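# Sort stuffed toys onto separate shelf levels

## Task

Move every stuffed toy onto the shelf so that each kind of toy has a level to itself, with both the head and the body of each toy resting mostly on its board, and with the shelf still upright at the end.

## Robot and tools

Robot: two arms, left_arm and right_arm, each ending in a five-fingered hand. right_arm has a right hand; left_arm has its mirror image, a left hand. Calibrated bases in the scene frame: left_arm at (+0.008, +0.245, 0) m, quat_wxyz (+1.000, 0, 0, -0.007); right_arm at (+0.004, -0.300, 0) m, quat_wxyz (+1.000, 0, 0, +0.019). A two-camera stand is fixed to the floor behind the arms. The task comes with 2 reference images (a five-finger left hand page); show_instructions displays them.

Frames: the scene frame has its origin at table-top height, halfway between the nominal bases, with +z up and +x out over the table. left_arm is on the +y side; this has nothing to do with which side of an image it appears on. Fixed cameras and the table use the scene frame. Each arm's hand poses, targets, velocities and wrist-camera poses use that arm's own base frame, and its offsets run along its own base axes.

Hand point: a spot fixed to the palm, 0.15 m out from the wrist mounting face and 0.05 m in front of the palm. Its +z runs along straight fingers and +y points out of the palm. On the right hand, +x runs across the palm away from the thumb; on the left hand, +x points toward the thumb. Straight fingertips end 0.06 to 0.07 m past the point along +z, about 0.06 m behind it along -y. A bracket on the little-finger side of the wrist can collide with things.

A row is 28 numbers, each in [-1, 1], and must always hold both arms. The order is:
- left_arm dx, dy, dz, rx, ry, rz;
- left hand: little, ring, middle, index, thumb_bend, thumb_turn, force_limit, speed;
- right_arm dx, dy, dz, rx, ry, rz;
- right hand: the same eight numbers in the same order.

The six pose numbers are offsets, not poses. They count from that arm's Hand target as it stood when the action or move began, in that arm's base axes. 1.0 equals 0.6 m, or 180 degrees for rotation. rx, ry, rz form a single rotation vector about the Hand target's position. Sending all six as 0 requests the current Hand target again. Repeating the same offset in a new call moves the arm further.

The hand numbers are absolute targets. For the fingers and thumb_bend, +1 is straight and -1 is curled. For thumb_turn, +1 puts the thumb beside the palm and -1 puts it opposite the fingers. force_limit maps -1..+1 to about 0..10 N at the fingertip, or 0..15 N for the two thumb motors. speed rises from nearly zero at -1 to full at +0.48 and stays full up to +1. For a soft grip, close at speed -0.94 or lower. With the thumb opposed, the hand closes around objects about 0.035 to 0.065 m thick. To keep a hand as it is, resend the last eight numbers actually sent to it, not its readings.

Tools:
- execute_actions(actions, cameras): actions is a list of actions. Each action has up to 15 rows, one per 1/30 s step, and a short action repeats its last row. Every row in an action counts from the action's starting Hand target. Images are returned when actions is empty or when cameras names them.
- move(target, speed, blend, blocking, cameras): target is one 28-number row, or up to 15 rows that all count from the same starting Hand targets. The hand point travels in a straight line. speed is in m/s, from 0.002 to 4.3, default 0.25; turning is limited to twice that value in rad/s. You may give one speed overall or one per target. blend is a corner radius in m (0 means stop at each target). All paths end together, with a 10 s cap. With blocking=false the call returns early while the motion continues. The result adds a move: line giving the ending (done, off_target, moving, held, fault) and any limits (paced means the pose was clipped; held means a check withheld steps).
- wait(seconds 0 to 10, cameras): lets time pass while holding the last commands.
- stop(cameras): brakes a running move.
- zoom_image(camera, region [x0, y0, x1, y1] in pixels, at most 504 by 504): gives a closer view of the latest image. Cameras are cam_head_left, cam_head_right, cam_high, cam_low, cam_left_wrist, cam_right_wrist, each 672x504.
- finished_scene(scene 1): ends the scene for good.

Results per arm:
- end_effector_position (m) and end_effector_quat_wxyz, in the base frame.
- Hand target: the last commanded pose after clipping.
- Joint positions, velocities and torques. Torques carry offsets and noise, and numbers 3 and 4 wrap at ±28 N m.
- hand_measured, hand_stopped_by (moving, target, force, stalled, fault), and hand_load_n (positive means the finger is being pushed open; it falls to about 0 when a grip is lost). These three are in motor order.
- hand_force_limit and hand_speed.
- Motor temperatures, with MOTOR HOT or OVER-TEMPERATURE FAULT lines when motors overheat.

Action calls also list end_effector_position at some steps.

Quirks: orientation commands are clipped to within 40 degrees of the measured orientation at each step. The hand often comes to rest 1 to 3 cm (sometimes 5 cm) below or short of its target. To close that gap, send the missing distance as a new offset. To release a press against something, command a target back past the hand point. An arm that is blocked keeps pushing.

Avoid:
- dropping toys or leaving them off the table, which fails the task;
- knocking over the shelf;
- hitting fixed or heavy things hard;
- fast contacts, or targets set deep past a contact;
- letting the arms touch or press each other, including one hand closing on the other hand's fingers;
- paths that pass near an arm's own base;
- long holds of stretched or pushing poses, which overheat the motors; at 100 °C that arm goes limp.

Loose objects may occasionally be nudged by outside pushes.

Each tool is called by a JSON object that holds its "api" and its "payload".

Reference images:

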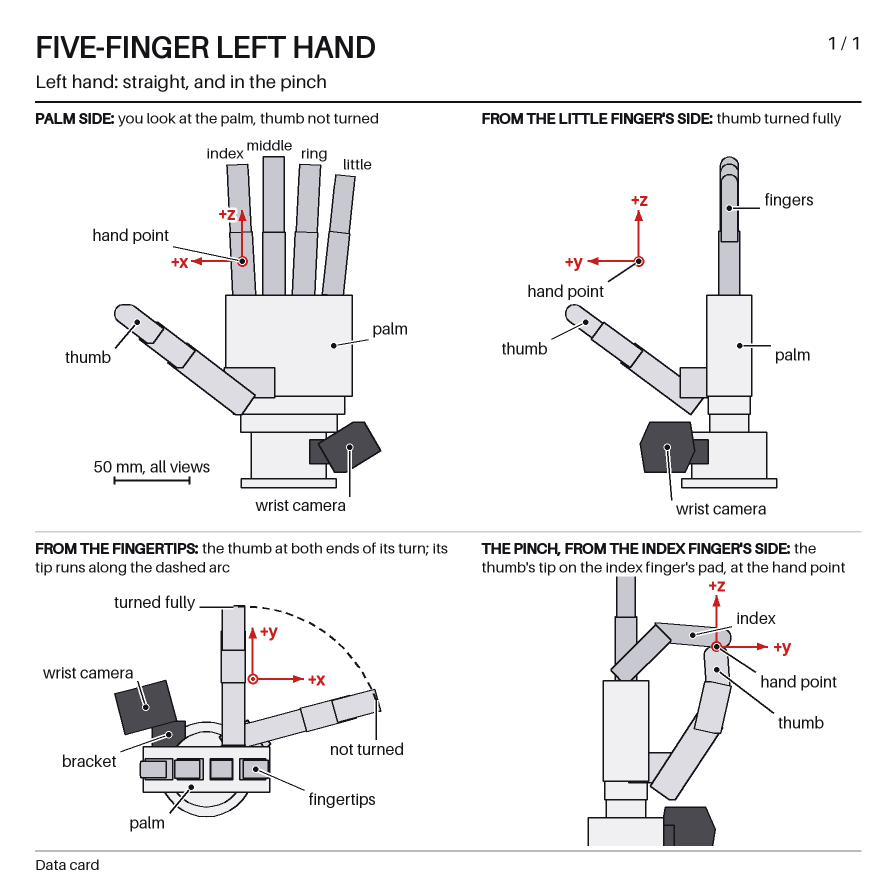

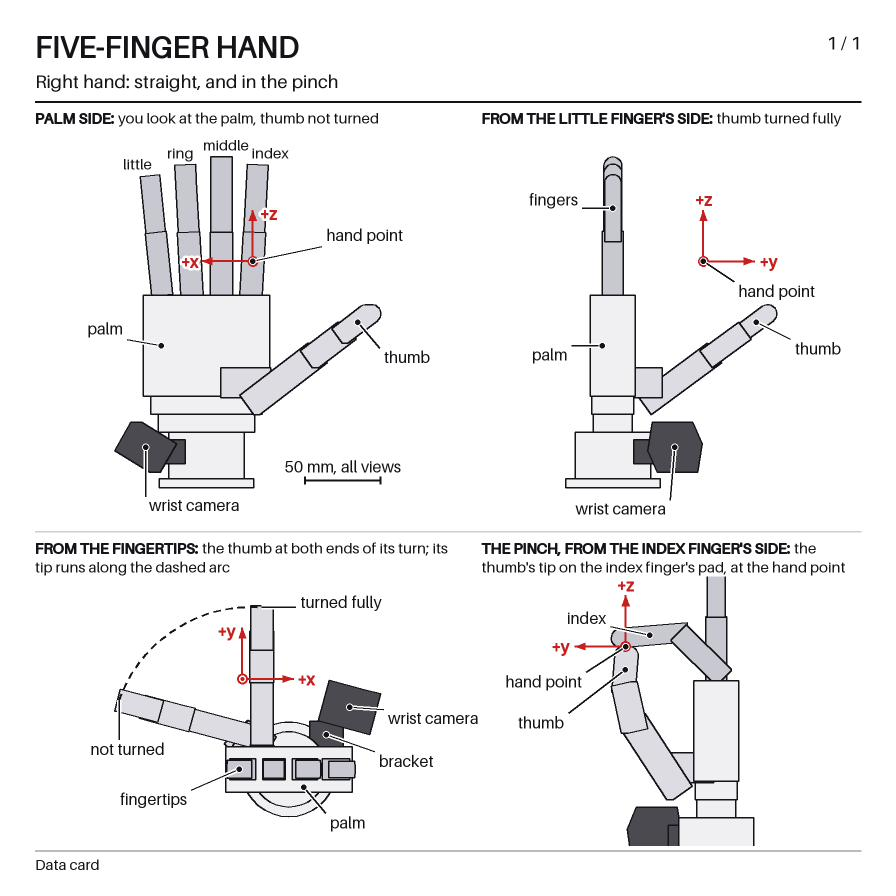

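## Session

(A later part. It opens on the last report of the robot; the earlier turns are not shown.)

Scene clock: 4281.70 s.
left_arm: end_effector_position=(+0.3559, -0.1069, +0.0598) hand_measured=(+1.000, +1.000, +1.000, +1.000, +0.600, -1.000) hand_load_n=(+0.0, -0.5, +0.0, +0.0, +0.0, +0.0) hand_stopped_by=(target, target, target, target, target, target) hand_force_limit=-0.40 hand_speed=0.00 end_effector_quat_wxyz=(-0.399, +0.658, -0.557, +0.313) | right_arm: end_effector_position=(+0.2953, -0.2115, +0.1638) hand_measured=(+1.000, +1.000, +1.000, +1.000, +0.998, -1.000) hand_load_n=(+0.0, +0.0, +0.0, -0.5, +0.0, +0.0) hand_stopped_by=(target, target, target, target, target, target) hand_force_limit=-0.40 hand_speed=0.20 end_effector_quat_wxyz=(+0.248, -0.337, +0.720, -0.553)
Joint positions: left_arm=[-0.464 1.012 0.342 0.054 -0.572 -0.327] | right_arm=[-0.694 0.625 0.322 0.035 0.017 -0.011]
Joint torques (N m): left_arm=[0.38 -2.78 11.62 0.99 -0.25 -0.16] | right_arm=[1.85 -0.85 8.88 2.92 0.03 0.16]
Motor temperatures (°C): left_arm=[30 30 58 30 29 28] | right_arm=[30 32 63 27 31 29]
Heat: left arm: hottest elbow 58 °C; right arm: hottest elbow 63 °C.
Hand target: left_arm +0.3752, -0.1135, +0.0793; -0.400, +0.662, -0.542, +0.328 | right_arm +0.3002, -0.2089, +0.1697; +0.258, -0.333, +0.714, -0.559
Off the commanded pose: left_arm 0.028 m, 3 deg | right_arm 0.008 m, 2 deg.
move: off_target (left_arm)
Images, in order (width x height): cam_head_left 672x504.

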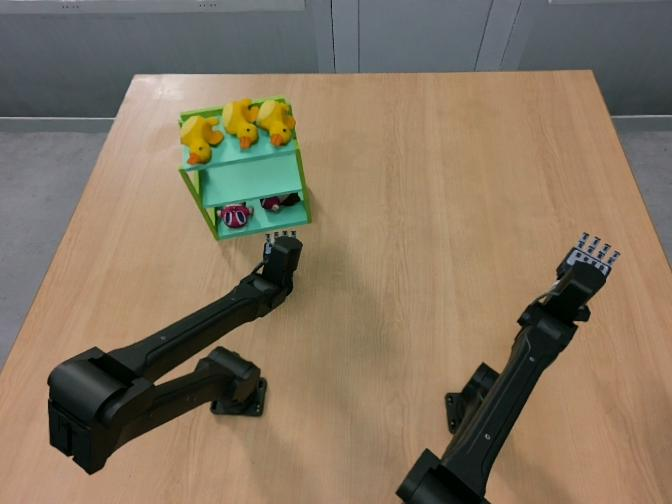

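{"api": "move", "payload": {"target": [[0.162,0.038,-0.018,0,0,0,1,1,1,1,0.6,-1,-0.4,0.0,0,0,0,0,0,0,1,1,1,1,1,-1,-0.4,0.2]], "speed": 0.1, "cameras": ["cam_head_left","cam_low"]}}

{"api": "zoom_image", "payload": {"camera": "cam_low", "region": [280, 220, 450, 340]}}

{"api": "zoom_image", "payload": {"camera": "cam_head_left", "region": [180, 160, 330, 310]}}

Scene clock: 4289.63 s.
left_arm: end_effector_position=(+0.4483, -0.0884, +0.0482) hand_measured=(+1.000, +1.000, +1.000, +1.000, +0.600, -1.000) hand_load_n=(+0.0, +0.0, +0.0, +0.0, +0.5, +0.0) hand_stopped_by=(target, target, target, target, target, target) hand_force_limit=-0.40 hand_speed=0.00 end_effector_quat_wxyz=(-0.388, +0.670, -0.552, +0.310) | right_arm: end_effector_position=(+0.2953, -0.2115, +0.1638) hand_measured=(+1.000, +1.000, +1.000, +1.000, +0.998, -1.000) hand_load_n=(+0.0, +0.0, +0.0, +0.0, +0.0, +0.0) hand_stopped_by=(target, target, target, target, target, target) hand_force_limit=-0.40 hand_speed=0.20 end_effector_quat_wxyz=(+0.248, -0.337, +0.720, -0.553)
Joint positions: left_arm=[-0.275 1.318 0.517 0.215 -0.412 -0.245] | right_arm=[-0.694 0.625 0.322 0.035 0.017 -0.011]
Joint torques (N m): left_arm=[0.21 -7.24 10.55 2.13 -0.14 0.2] | right_arm=[1.44 -1.38 8.92 2.91 0.02 0.16]
Motor temperatures (°C): left_arm=[30 30 59 30 29 28] | right_arm=[30 32 63 27 31 29]
Heat: left arm: hottest elbow 59 °C; right arm: hottest elbow 63 °C.
Hand target: left_arm +0.4723, -0.0907, +0.0683; -0.400, +0.663, -0.542, +0.328 | right_arm +0.3002, -0.2089, +0.1697; +0.258, -0.333, +0.714, -0.559
Off the commanded pose: left_arm 0.032 m, 3 deg | right_arm 0.008 m, 2 deg.
move: off_target (left_arm)
Images, in order (width x height): cam_head_left 672x504, cam_low 672x504.

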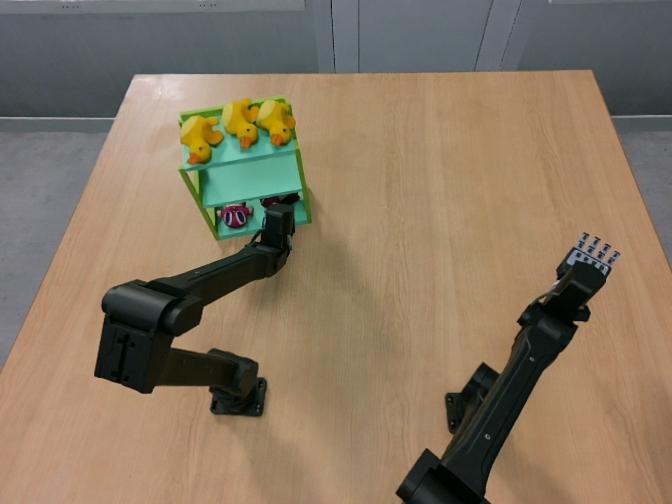

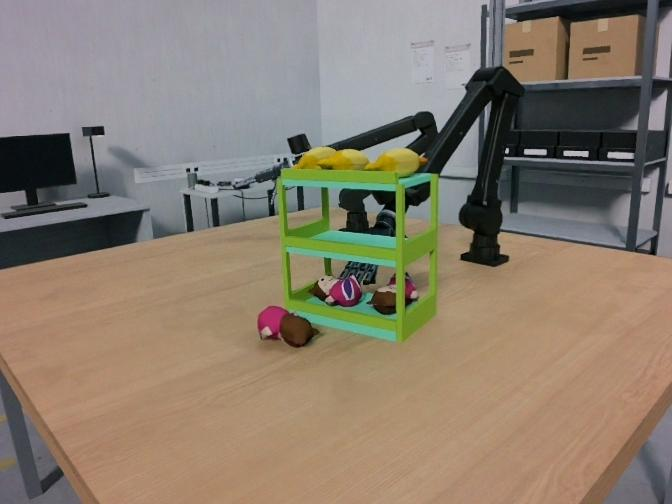

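Scaled by 2.965 from the camera's 672x504 image, which has a finer 960x720 frame.

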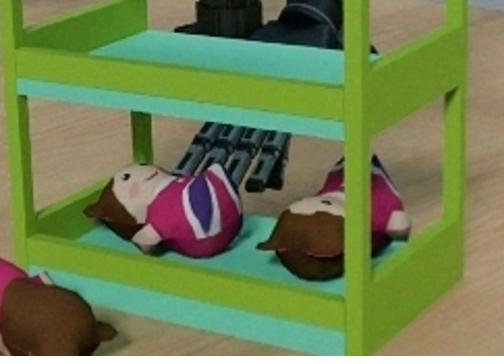

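Scaled by 3.360 from the camera's 672x504 image, which has a finer 960x720 frame.

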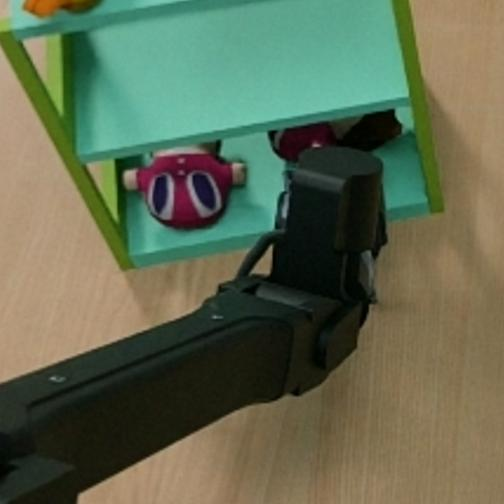

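{"api": "move", "payload": {"target": [[0.035,0.0085,-0.003,0,0,0,1,1,1,1,0.6,-1,-0.4,0.0,0,0,0,0,0,0,1,1,1,1,1,-1,-0.4,0.2]], "speed": 0.05, "cameras": ["cam_low"]}}

{"api": "zoom_image", "payload": {"camera": "cam_low", "region": [280, 220, 450, 340]}}

Scene clock: 4294.87 s.
left_arm: end_effector_position=(+0.4684, -0.0848, +0.0471) hand_measured=(+1.000, +1.000, +1.000, +1.000, +0.600, -1.000) hand_load_n=(+0.0, +0.0, +0.0, +0.0, +0.0, +0.0) hand_stopped_by=(target, target, target, target, target, target) hand_force_limit=-0.40 hand_speed=0.00 end_effector_quat_wxyz=(-0.388, +0.670, -0.552, +0.311) | right_arm: end_effector_position=(+0.2953, -0.2115, +0.1638) hand_measured=(+1.000, +1.000, +1.000, +1.000, +0.998, -1.000) hand_load_n=(+0.0, +0.0, +0.0, +0.0, +0.0, +0.0) hand_stopped_by=(target, target, target, target, target, target) hand_force_limit=-0.40 hand_speed=0.20 end_effector_quat_wxyz=(+0.248, -0.337, +0.720, -0.553)
Joint positions: left_arm=[-0.247 1.372 0.561 0.232 -0.387 -0.228] | right_arm=[-0.694 0.625 0.322 0.035 0.017 -0.011]
Joint torques (N m): left_arm=[0.38 -7.88 10.65 2.14 -0.13 0.17] | right_arm=[1.61 -1.08 8.85 2.95 0.04 0.15]
Motor temperatures (°C): left_arm=[30 30 59 30 29 28] | right_arm=[30 32 63 27 31 29]
Heat: left arm: hottest elbow 59 °C; right arm: hottest elbow 63 °C.
Hand target: left_arm +0.4934, -0.0856, +0.0667; -0.400, +0.662, -0.542, +0.328 | right_arm +0.3002, -0.2089, +0.1697; +0.258, -0.333, +0.714, -0.559
Off the commanded pose: left_arm 0.032 m, 3 deg | right_arm 0.008 m, 2 deg.
move: off_target (left_arm)
Images, in order (width x height): cam_low 672x504.

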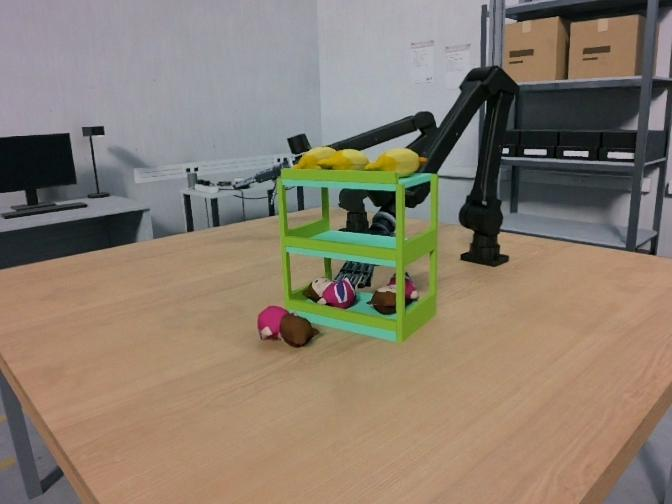

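Scaled by 2.965 from the camera's 672x504 image, which has a finer 960x720 frame.

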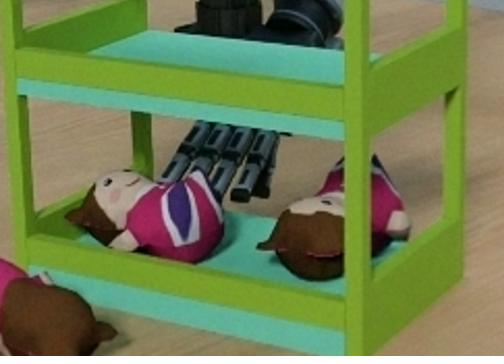

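{"api": "move", "payload": {"target": [[0.02,0.005,0,0,0,0,1,1,1,1,0.6,-1,-0.4,0.0,0,0,0,0,0,0,1,1,1,1,1,-1,-0.4,0.2]], "speed": 0.04, "cameras": ["cam_low"]}}

{"api": "zoom_image", "payload": {"camera": "cam_low", "region": [280, 220, 450, 340]}}

Scene clock: 4300.43 s.
left_arm: end_effector_position=(+0.4756, -0.0825, +0.0436) hand_measured=(+1.000, +1.000, +1.000, +1.000, +0.600, -1.000) hand_load_n=(+0.0, -0.5, +0.0, +0.0, +0.0, +0.0) hand_stopped_by=(target, target, target, target, target, target) hand_force_limit=-0.40 hand_speed=0.00 end_effector_quat_wxyz=(-0.385, +0.670, -0.555, +0.308) | right_arm: end_effector_position=(+0.2953, -0.2115, +0.1638) hand_measured=(+1.000, +1.000, +1.000, +1.000, +0.998, -1.000) hand_load_n=(+0.0, +0.0, +0.0, +0.0, +0.0, +0.0) hand_stopped_by=(target, target, target, target, target, target) hand_force_limit=-0.40 hand_speed=0.20 end_effector_quat_wxyz=(+0.248, -0.337, +0.720, -0.553)
Joint positions: left_arm=[-0.234 1.398 0.58 0.232 -0.373 -0.22] | right_arm=[-0.694 0.625 0.322 0.035 0.017 -0.011]
Joint torques (N m): left_arm=[0.67 -8.18 11.15 2.24 -0.13 0.19] | right_arm=[1.49 -0.97 8.96 2.95 0.03 0.16]
Motor temperatures (°C): left_arm=[30 30 59 30 29 28] | right_arm=[30 32 62 27 31 29]
Heat: left arm: hottest elbow 59 °C; right arm: hottest elbow 62 °C.
Hand target: left_arm +0.5053, -0.0826, +0.0665; -0.400, +0.662, -0.542, +0.328 | right_arm +0.3002, -0.2089, +0.1697; +0.258, -0.333, +0.714, -0.559
Off the commanded pose: left_arm 0.038 m, 3 deg | right_arm 0.008 m, 2 deg.
move: off_target (left_arm)
Images, in order (width x height): cam_low 672x504.

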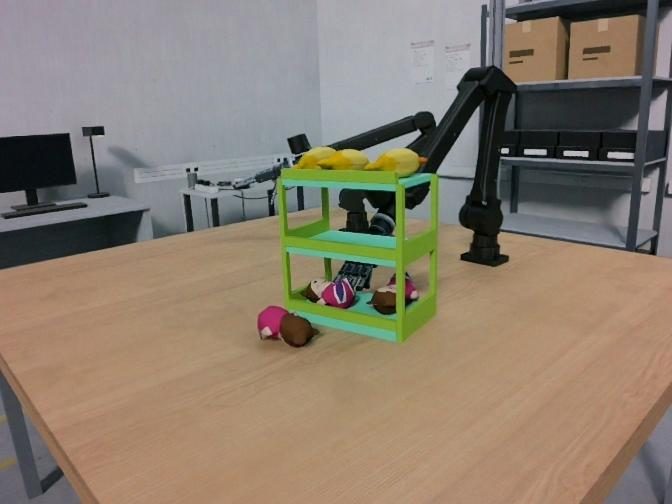

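Scaled by 2.965 from the camera's 672x504 image, which has a finer 960x720 frame.

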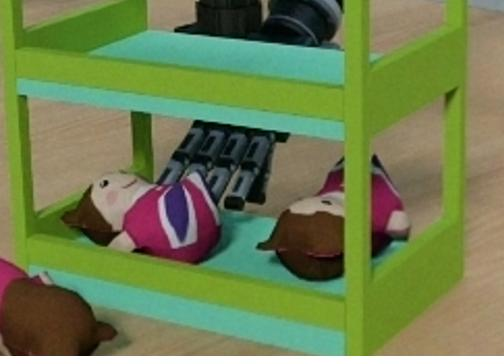

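{"api": "move", "payload": {"target": [[-0.12,-0.03,-0.02,0,0,0,1,1,1,1,0.6,-1,-0.4,0.0,0,0,0,0,0,0,1,1,1,1,1,-1,-0.4,0.2],[-0.267,-0.03,0.09,0,0,0,1,1,1,1,1,-1,-0.4,0.0,0,0,0,0,0,0,1,1,1,1,1,-1,-0.4,0.2],[-0.267,-0.03,0.05,0.0363,-0.1455,0,1,1,1,1,1,-1,-0.4,0.0,0,0,0,0,0,0,1,1,1,1,1,-1,-0.4,0.2]], "speed": 0.12, "cameras": ["cam_head_left","cam_low","cam_high"]}}

{"api": "zoom_image", "payload": {"camera": "cam_low", "region": [240, 200, 460, 360]}}

{"api": "zoom_image", "payload": {"camera": "cam_high", "region": [290, 80, 460, 230]}}

{"api": "zoom_image", "payload": {"camera": "cam_head_left", "region": [180, 80, 340, 240]}}

Scene clock: 4315.80 s.
left_arm: end_effector_position=(+0.3473, -0.0987, +0.0976) hand_measured=(+1.000, +1.000, +1.000, +1.000, +1.000, -1.000) hand_load_n=(+0.0, +0.0, +0.0, -0.5, +0.0, +0.0) hand_stopped_by=(target, target, target, target, target, target) hand_force_limit=-0.40 hand_speed=0.00 end_effector_quat_wxyz=(+0.548, -0.553, +0.450, -0.438) | right_arm: end_effector_position=(+0.2953, -0.2115, +0.1638) hand_measured=(+1.000, +1.000, +1.000, +1.000, +0.998, -1.000) hand_load_n=(+0.0, +0.0, +0.0, -0.5, +0.0, +0.0) hand_stopped_by=(target, target, target, target, target, target) hand_force_limit=-0.40 hand_speed=0.20 end_effector_quat_wxyz=(+0.248, -0.337, +0.720, -0.553)
Joint positions: left_arm=[-0.623 1.207 0.077 1.107 -0.836 -0.01] | right_arm=[-0.694 0.625 0.322 0.035 0.017 -0.011]
Joint torques (N m): left_arm=[-1.2 -1.85 4.51 2.14 -0.25 0.18] | right_arm=[1.2 -1.55 8.87 3.11 0.02 0.12]
Motor temperatures (°C): left_arm=[30 30 62 30 29 28] | right_arm=[30 32 62 27 31 29]
Heat: left arm: hottest elbow 62 °C; right arm: hottest elbow 62 °C.
Hand target: left_arm +0.3452, -0.1005, +0.0965; +0.549, -0.547, +0.455, -0.438 | right_arm +0.3002, -0.2089, +0.1697; +0.258, -0.333, +0.714, -0.559
Off the commanded pose: left_arm 0.003 m, 1 deg | right_arm 0.008 m, 2 deg.
move: done
Images, in order (width x height): cam_head_left 672x504, cam_high 672x504, cam_low 672x504.

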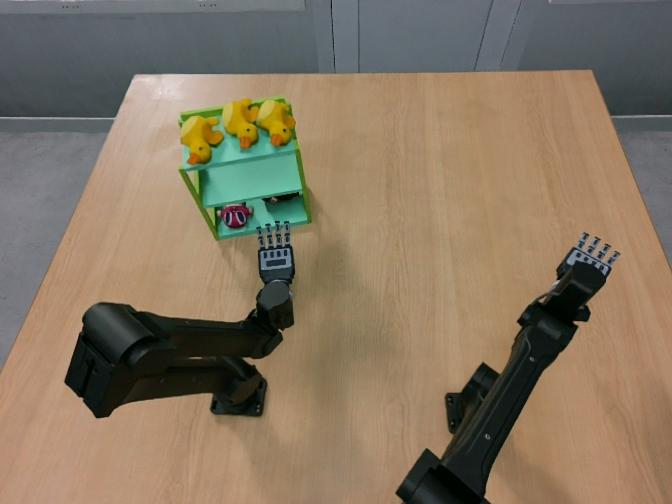

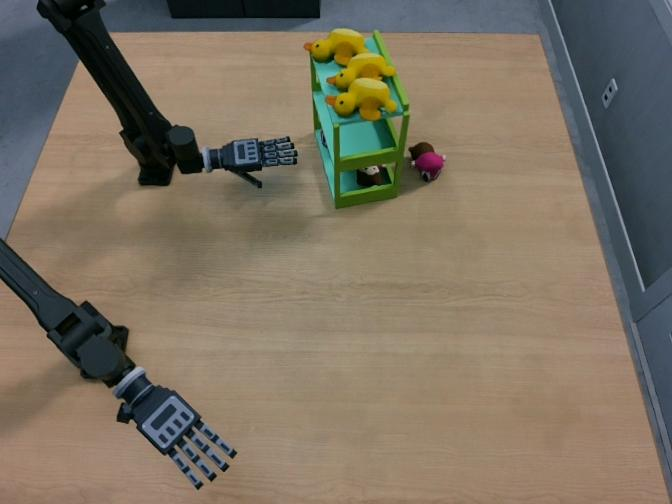

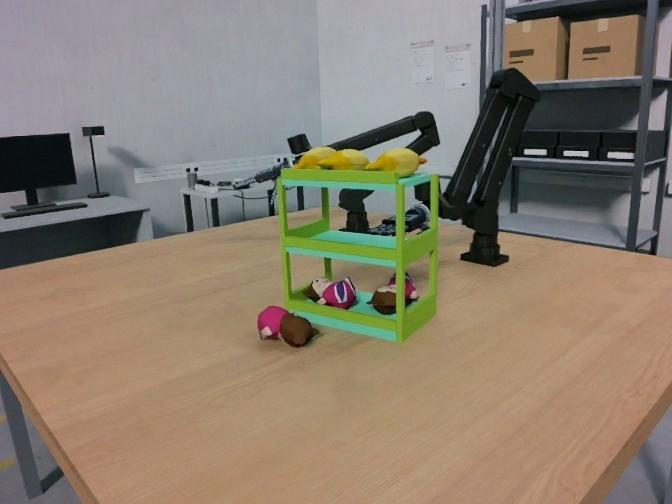

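Scaled by 2.291 from the camera's 672x504 image, which has a finer 960x720 frame.

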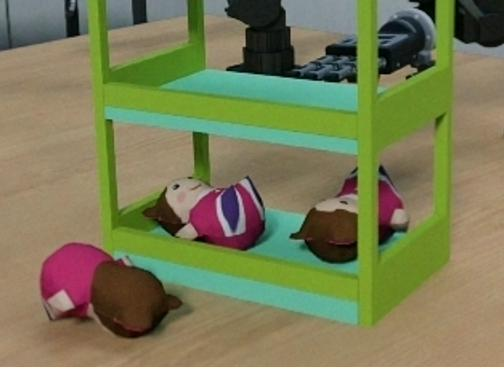

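Scaled by 2.965 from the camera's 672x504 image, which has a finer 960x720 frame.

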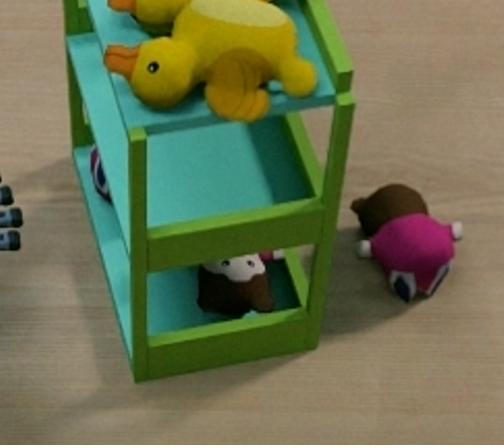

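Scaled by 3.150 from the camera's 672x504 image, which has a finer 960x720 frame.

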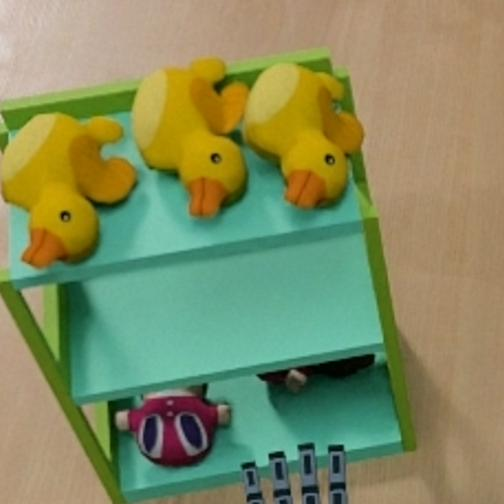

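{"api": "move", "payload": {"target": [[0,0,0,0,0,0,1,1,1,1,1,-1,-0.4,0.0,0.5,0.515,0.183,0,0,0.472,0.3,0.3,0.3,0.3,-1,-1,-0.4,0.2]], "speed": 0.25, "cameras": ["cam_head_left","cam_high"]}}

Scene clock: 4347.97 s.
left_arm: end_effector_position=(+0.3473, -0.0986, +0.0975) hand_measured=(+1.000, +1.000, +1.000, +1.000, +1.000, -1.000) hand_load_n=(+0.0, +0.0, +0.0, +0.0, +0.0, +0.0) hand_stopped_by=(target, target, target, target, target, target) hand_force_limit=-0.40 hand_speed=0.00 end_effector_quat_wxyz=(+0.548, -0.553, +0.450, -0.438) | right_arm: end_effector_position=(+0.5860, +0.0960, +0.2604) hand_measured=(+0.300, +0.300, +0.300, +0.300, -0.812, -1.000) hand_load_n=(+0.0, +0.0, +0.5, +0.0, +4.0, +0.5) hand_stopped_by=(target, target, target, target, force, target) hand_force_limit=-0.40 hand_speed=0.20 end_effector_quat_wxyz=(-0.565, +0.726, -0.320, +0.226)
Joint positions: left_arm=[-0.623 1.208 0.077 1.107 -0.836 -0.009] | right_arm=[-0.097 1.483 1.171 -0.083 -0.832 -0.265]
Joint torques (N m): left_arm=[-1.14 -1.79 4.51 2.15 -0.26 0.17] | right_arm=[1.03 -13.33 12.55 1.2 -0.53 -0.17]
Motor temperatures (°C): left_arm=[30 30 59 30 29 28] | right_arm=[30 32 62 27 31 29]
Heat: left arm: hottest elbow 59 °C; right arm: hottest elbow 62 °C.
Hand target: left_arm +0.3452, -0.1005, +0.0964; +0.549, -0.547, +0.455, -0.438 | right_arm +0.6002, +0.1000, +0.2797; -0.568, +0.728, -0.302, +0.238
Off the commanded pose: left_arm 0.003 m, 1 deg | right_arm 0.024 m, 3 deg.
move: off_target (right_arm)
Images, in order (width x height): cam_head_left 672x504, cam_high 672x504.

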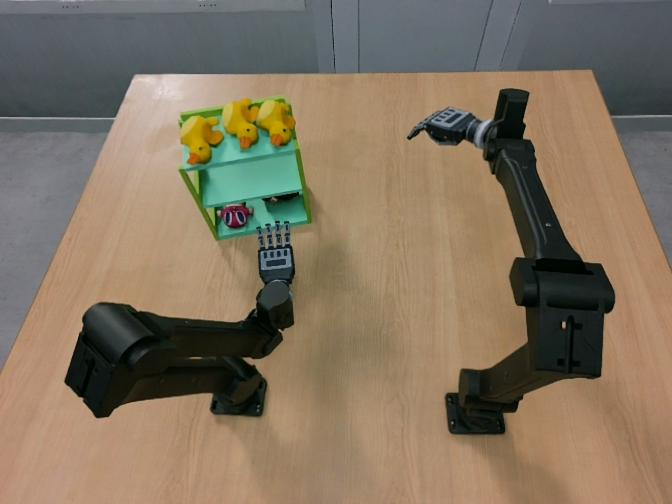

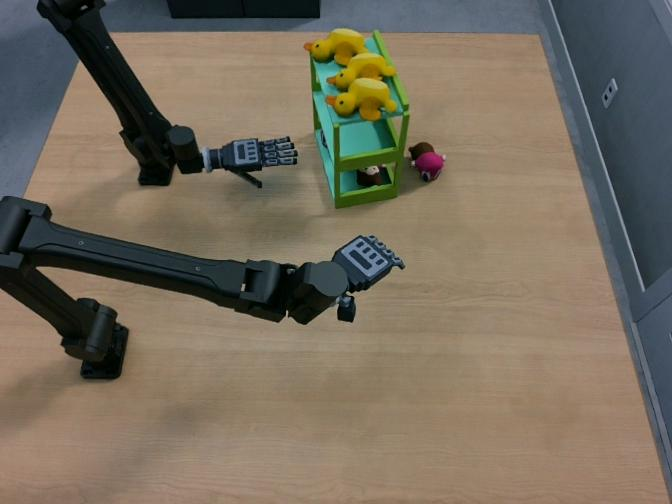

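{"api": "move", "payload": {"target": [[0,0,0,0,0,0,1,1,1,1,1,-1,-0.4,0.0,0.2,0.4,0.0,0,0,0.183,0.3,0.3,0.3,0.3,-1,-1,-0.4,0.2]], "speed": 0.25, "cameras": ["cam_head_left","cam_high","cam_low"]}}

Scene clock: 4357.70 s.
left_arm: end_effector_position=(+0.3473, -0.0986, +0.0975) hand_measured=(+1.000, +1.000, +1.000, +1.000, +1.000, -1.000) hand_load_n=(+0.0, +0.0, +0.0, +0.0, +0.0, +0.0) hand_stopped_by=(target, target, target, target, target, target) hand_force_limit=-0.40 hand_speed=0.00 end_effector_quat_wxyz=(+0.548, -0.553, +0.450, -0.438) | right_arm: end_effector_position=(+0.7095, +0.3377, +0.2666) hand_measured=(+0.300, +0.300, +0.300, +0.300, -0.812, -1.000) hand_load_n=(+0.0, +0.0, +0.0, +0.0, +4.5, +0.5) hand_stopped_by=(target, target, target, target, force, target) hand_force_limit=-0.40 hand_speed=0.20 end_effector_quat_wxyz=(-0.609, +0.785, -0.098, +0.054)
Joint positions: left_arm=[-0.623 1.208 0.077 1.107 -0.836 -0.009] | right_arm=[0.226 2.124 2.108 -0.535 -1.069 -0.457]
Joint torques (N m): left_arm=[-1.14 -2.02 4.49 2.17 -0.25 0.18] | right_arm=[0.26 -23.65 13.03 1.09 -0.71 -0.14]
Motor temperatures (°C): left_arm=[30 30 58 30 29 28] | right_arm=[30 33 63 27 31 29]
Heat: left arm: hottest elbow 58 °C; right arm: hottest elbow 63 °C.
Hand target: left_arm +0.3452, -0.1005, +0.0964; +0.549, -0.547, +0.455, -0.438 | right_arm +0.7202, +0.3400, +0.2796; -0.612, +0.783, -0.083, +0.067
Off the commanded pose: left_arm 0.003 m, 1 deg | right_arm 0.017 m, 2 deg.
move: off_target (right_arm)
Images, in order (width x height): cam_head_left 672x504, cam_high 672x504, cam_low 672x504.

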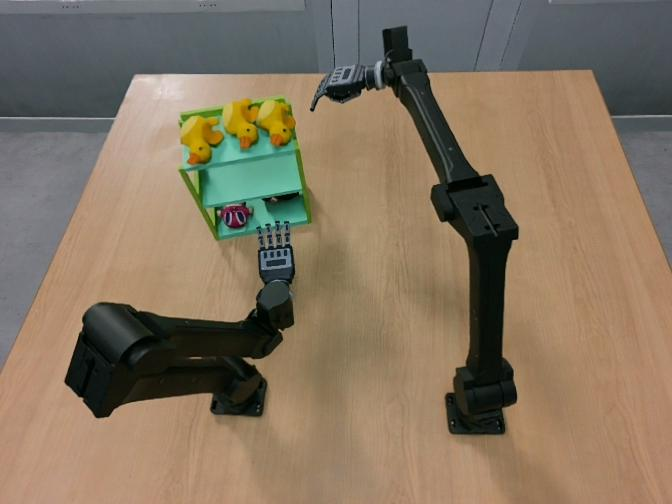

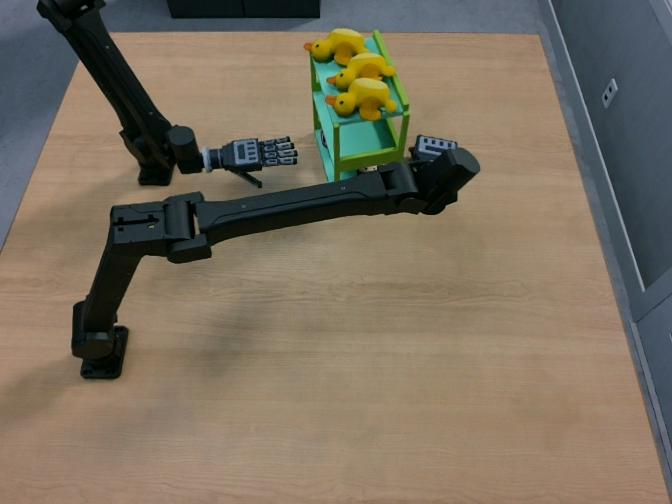

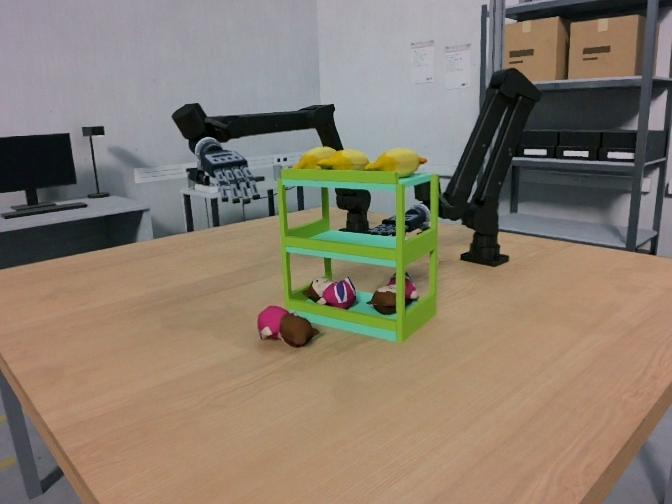

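{"api": "zoom_image", "payload": {"camera": "cam_head_left", "region": [250, 20, 410, 180]}}

{"api": "zoom_image", "payload": {"camera": "cam_low", "region": [160, 120, 400, 360]}}

Scaled by 3.150 from the camera's 672x504 image, which has a finer 960x720 frame.

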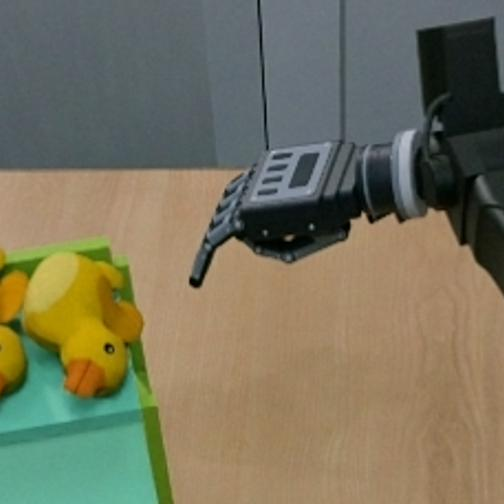

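Scaled by 2.100 from the camera's 672x504 image, which has a finer 960x720 frame.

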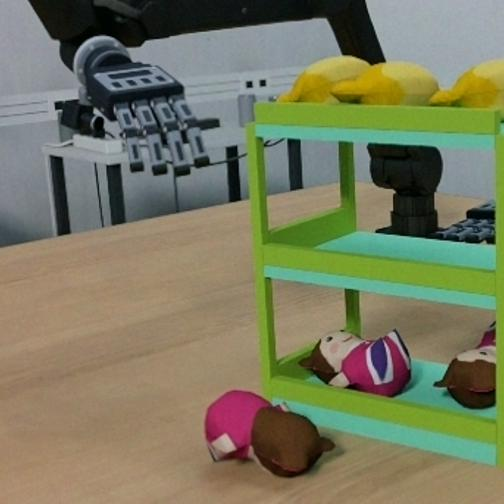

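{"api": "execute_actions", "payload": {"actions": [], "cameras": ["cam_head_left", "cam_high", "cam_low"]}}

Scene clock: 4402.57 s.
left_arm: end_effector_position=(+0.3473, -0.0986, +0.0975) hand_measured=(+1.000, +1.000, +1.000, +1.000, +1.000, -1.000) hand_load_n=(-0.5, +0.0, +0.0, +0.0, +0.0, +0.0) hand_stopped_by=(target, target, target, target, target, target) hand_force_limit=-0.40 hand_speed=0.00 end_effector_quat_wxyz=(+0.548, -0.553, +0.450, -0.438) | right_arm: end_effector_position=(+0.7095, +0.3377, +0.2666) hand_measured=(+0.300, +0.300, +0.300, +0.300, -0.812, -1.000) hand_load_n=(+0.0, +0.0, +0.0, +0.0, +4.5, +0.5) hand_stopped_by=(target, target, target, target, force, target) hand_force_limit=-0.40 hand_speed=0.20 end_effector_quat_wxyz=(-0.609, +0.785, -0.098, +0.054)
Joint positions: left_arm=[-0.623 1.208 0.077 1.107 -0.836 -0.009] | right_arm=[0.226 2.124 2.108 -0.535 -1.069 -0.458]
Joint velocities: within noise
Joint torques (N m): left_arm=[-1.14 -1.9 4.51 2.15 -0.25 0.18] | right_arm=[0.5 -23.65 13 1.1 -0.65 -0.17]
Motor temperatures (°C): left_arm=[29 29 56 30 29 28] | right_arm=[30 41 66 27 31 29]
Heat: left arm: hottest elbow 56 °C; right arm: hottest elbow 66 °C.
Hand target: left_arm +0.3452, -0.1005, +0.0964; +0.549, -0.547, +0.455, -0.438 | right_arm +0.7202, +0.3400, +0.2796; -0.612, +0.783, -0.083, +0.067
Off the commanded pose: left_arm 0.003 m, 1 deg | right_arm 0.017 m, 2 deg.
Images, in order (width x height): cam_head_left 672x504, cam_high 672x504, cam_low 672x504.

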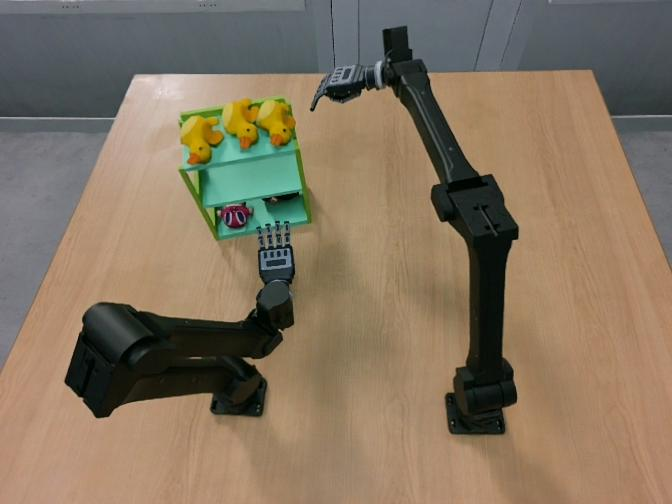

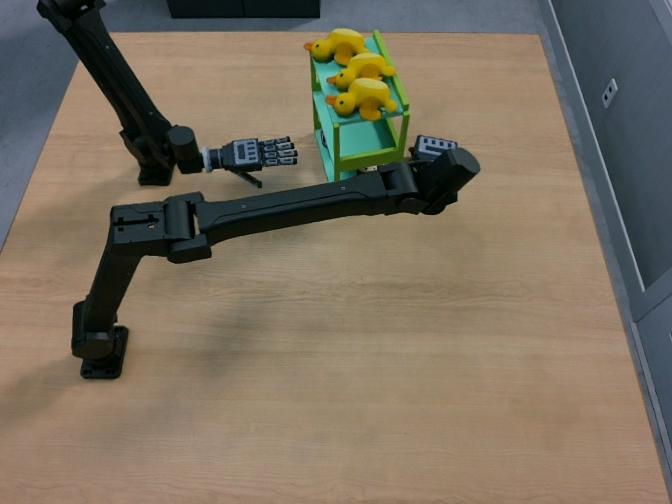

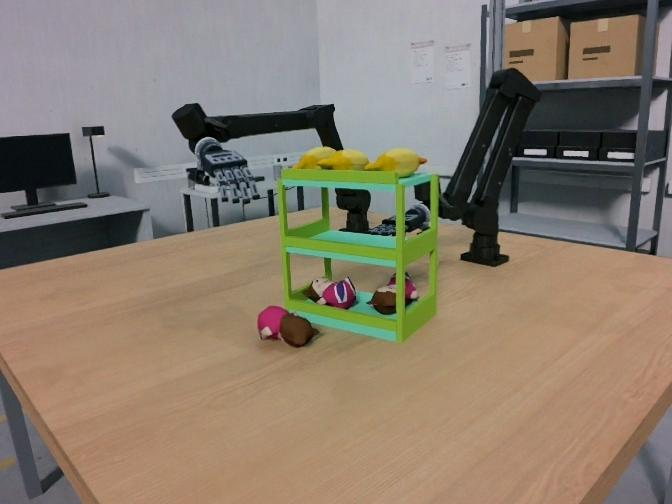

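{"api": "move", "payload": {"target": [0,0,0,0,0,0,1,1,1,1,1,-1,-0.4,0.0, 0,0,-0.117,-0.0775,0.0068,0.0778,0.3,0.3,0.3,0.3,-1,-1,-0.4,0.2], "speed": 0.15, "cameras": ["cam_head_left", "cam_right_wrist"]}}

Scene clock: 4465.37 s.
left_arm: end_effector_position=(+0.3473, -0.0986, +0.0975) hand_measured=(+1.000, +1.000, +1.000, +1.000, +1.000, -1.000) hand_load_n=(+0.0, +0.0, -0.5, +0.0, +0.0, +0.0) hand_stopped_by=(target, target, target, target, target, target) hand_force_limit=-0.40 hand_speed=0.00 end_effector_quat_wxyz=(+0.548, -0.553, +0.450, -0.438) | right_arm: end_effector_position=(+0.7180, +0.3312, +0.2073) hand_measured=(+0.300, +0.300, +0.300, +0.300, -0.812, -1.000) hand_load_n=(+0.0, +0.0, +0.5, +0.0, +4.0, +0.5) hand_stopped_by=(target, target, target, target, force, target) hand_force_limit=-0.40 hand_speed=0.20 end_effector_quat_wxyz=(-0.524, +0.851, -0.010, +0.007)
Joint positions: left_arm=[-0.623 1.208 0.077 1.107 -0.836 -0.009] | right_arm=[0.243 2.54 2.874 -1.423 -1.038 -1.026]
Joint torques (N m): left_arm=[-1.14 -1.9 4.53 2.17 -0.26 0.18] | right_arm=[1.79 -26.75 11.9 0.79 -0.75 -0.16]
Motor temperatures (°C): left_arm=[29 29 54 30 29 28] | right_arm=[30 45 69 27 32 29]
Heat: left arm: hottest elbow 54 °C; right arm: hottest elbow 69 °C.
Hand target: left_arm +0.3452, -0.1005, +0.0964; +0.549, -0.547, +0.455, -0.438 | right_arm +0.7202, +0.3400, +0.2096; -0.516, +0.857, +0.015, -0.006
Off the commanded pose: left_arm 0.003 m, 1 deg | right_arm 0.009 m, 3 deg.
elbow stopped short (right arm): the move would have taken joint 3 (elbow) straighter than the controller allows.
move: off_target (right_arm)
Images, in order (width x height): cam_head_left 672x504, cam_right_wrist 672x504.

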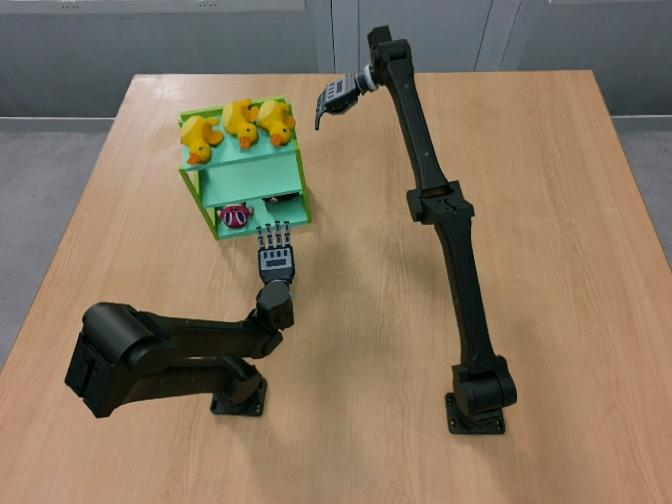

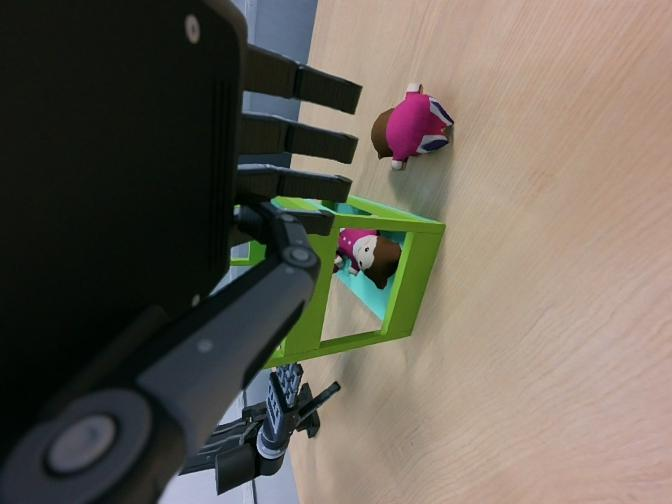

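{"api": "move", "payload": {"target": [0,0,0,0,0,0,1,1,1,1,1,-1,-0.4,0.0, -0.005,0.07,-0.14,0,0,0,1,1,1,1,-1,-1,-0.4,0.2], "speed": 0.15, "cameras": ["cam_head_left", "cam_right_wrist", "cam_low"]}}

Scene clock: 4477.77 s.
left_arm: end_effector_position=(+0.3473, -0.0986, +0.0975) hand_measured=(+1.000, +1.000, +1.000, +1.000, +1.000, -1.000) hand_load_n=(+0.0, +0.0, +0.0, +0.0, +0.0, +0.0) hand_stopped_by=(target, target, target, target, target, target) hand_force_limit=-0.40 hand_speed=0.00 end_effector_quat_wxyz=(+0.548, -0.553, +0.450, -0.438) | right_arm: end_effector_position=(+0.7145, +0.3778, +0.1418) hand_measured=(+1.000, +1.000, +1.000, +1.000, -0.814, -1.000) hand_load_n=(+0.0, -0.5, +0.0, +0.0, +0.0, +0.0) hand_stopped_by=(target, target, target, target, force, target) hand_force_limit=-0.40 hand_speed=0.20 end_effector_quat_wxyz=(-0.517, +0.856, +0.017, -0.003)
Joint positions: left_arm=[-0.623 1.208 0.077 1.107 -0.836 -0.009] | right_arm=[0.305 2.545 2.713 -1.256 -1.018 -1.032]
Joint torques (N m): left_arm=[-1.2 -1.9 4.52 2.17 -0.25 0.17] | right_arm=[0.56 -27.4 8.53 1.78 -0.79 0.08]
Motor temperatures (°C): left_arm=[29 29 54 30 29 28] | right_arm=[30 47 70 27 32 29]
Heat: left arm: hottest elbow 54 °C; right arm: hottest elbow 70 °C.
Hand target: left_arm +0.3452, -0.1005, +0.0964; +0.549, -0.547, +0.455, -0.438 | right_arm +0.7171, +0.3820, +0.1253; -0.516, +0.857, +0.015, -0.007
Off the commanded pose: left_arm 0.003 m, 1 deg | right_arm 0.017 m, 0 deg.
move: off_target (right_arm)
Images, in order (width x height): cam_head_left 672x504, cam_low 672x504, cam_right_wrist 672x504.

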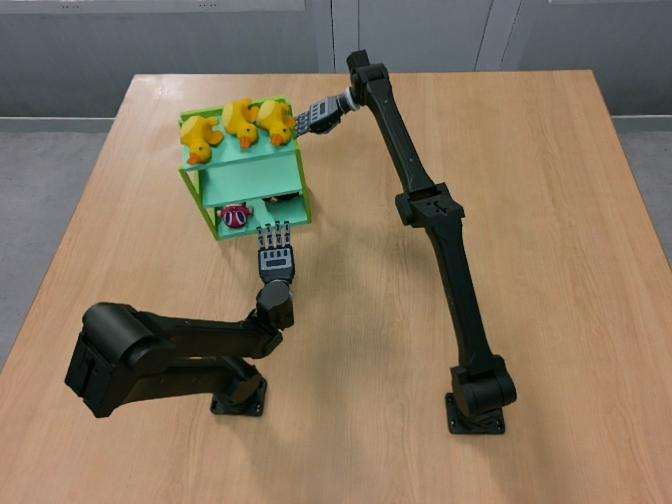

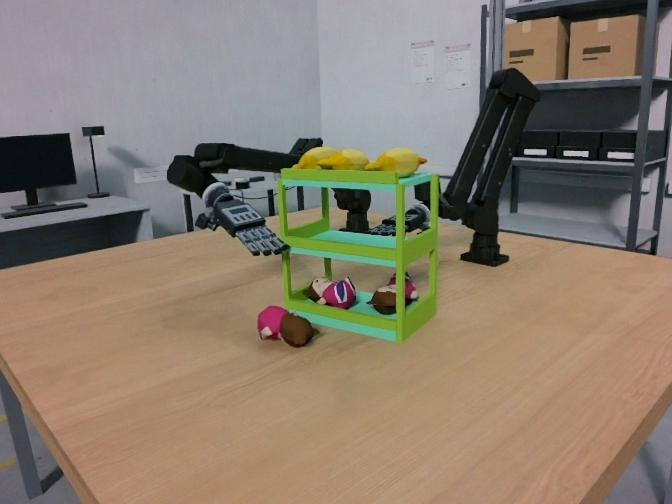

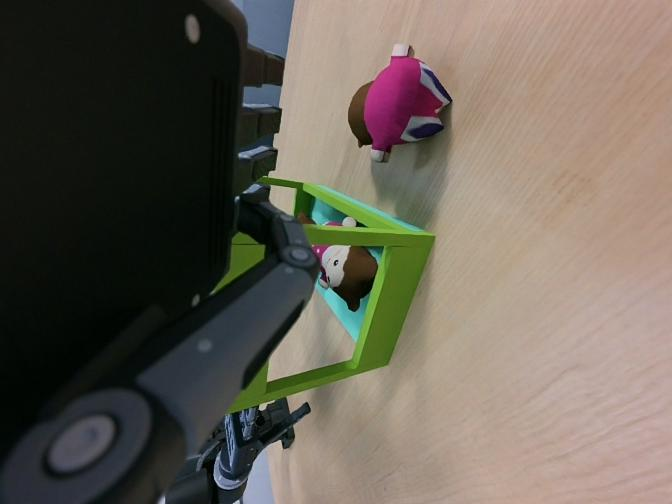

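{"api": "move", "payload": {"target": [0,0,0,0,0,0,1,1,1,1,1,-1,-0.4,0.0, -0.015,0.12,-0.03,0,0,0,1,1,1,1,-1,-1,-0.4,0.2], "speed": 0.15, "cameras": ["cam_head_left", "cam_right_wrist", "cam_low"]}}

Scene clock: 4486.33 s.
left_arm: end_effector_position=(+0.3473, -0.0986, +0.0975) hand_measured=(+1.000, +1.000, +1.000, +1.000, +1.000, -1.000) hand_load_n=(+0.0, +0.0, +0.0, +0.0, +0.0, +0.0) hand_stopped_by=(target, target, target, target, target, target) hand_force_limit=-0.40 hand_speed=0.00 end_effector_quat_wxyz=(+0.548, -0.553, +0.450, -0.438) | right_arm: end_effector_position=(+0.7043, +0.4472, +0.1089) hand_measured=(+1.000, +1.000, +1.000, +1.000, -0.814, -1.000) hand_load_n=(+0.0, +0.0, +0.0, +0.0, +0.0, +0.0) hand_stopped_by=(target, target, target, target, force, target) hand_force_limit=-0.40 hand_speed=0.20 end_effector_quat_wxyz=(-0.513, +0.858, +0.013, -0.008)
Joint positions: left_arm=[-0.623 1.208 0.077 1.107 -0.836 -0.009] | right_arm=[0.392 2.593 2.713 -1.109 -0.968 -0.897]
Joint torques (N m): left_arm=[-1.2 -1.9 4.53 2.14 -0.26 0.18] | right_arm=[0.85 -27.63 11.43 1.58 -0.81 0.15]
Motor temperatures (°C): left_arm=[29 29 54 30 29 28] | right_arm=[30 48 68 27 32 29]
Heat: left arm: hottest elbow 54 °C; right arm: hottest elbow 68 °C.
Hand target: left_arm +0.3452, -0.1005, +0.0964; +0.549, -0.547, +0.455, -0.438 | right_arm +0.7081, +0.4540, +0.1072; -0.516, +0.857, +0.015, -0.007
Off the commanded pose: left_arm 0.003 m, 1 deg | right_arm 0.008 m, 0 deg.
move: done
Images, in order (width x height): cam_head_left 672x504, cam_low 672x504, cam_right_wrist 672x504.

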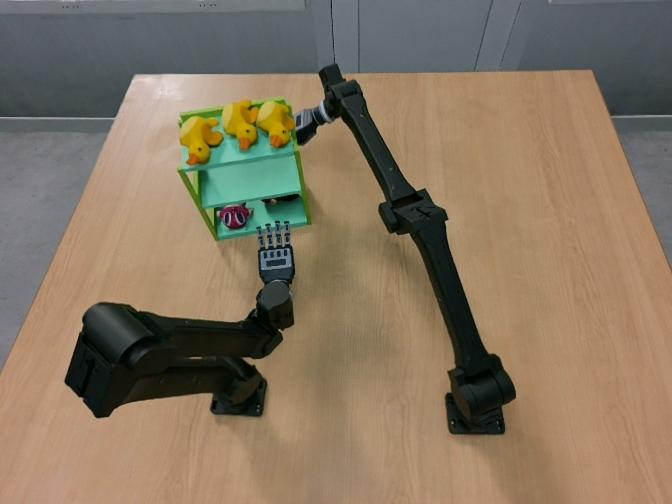

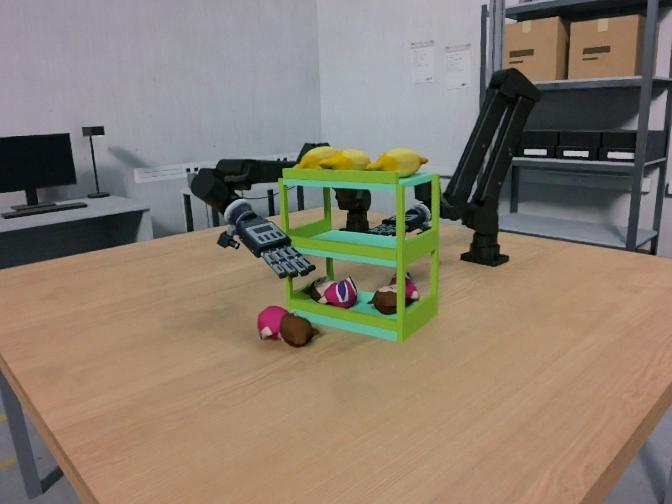

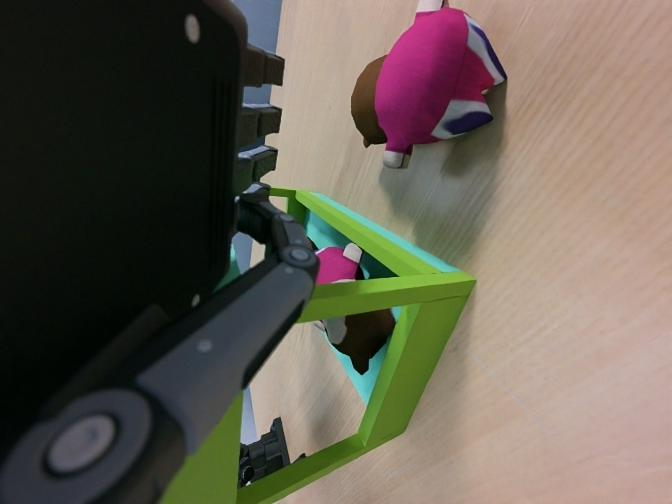

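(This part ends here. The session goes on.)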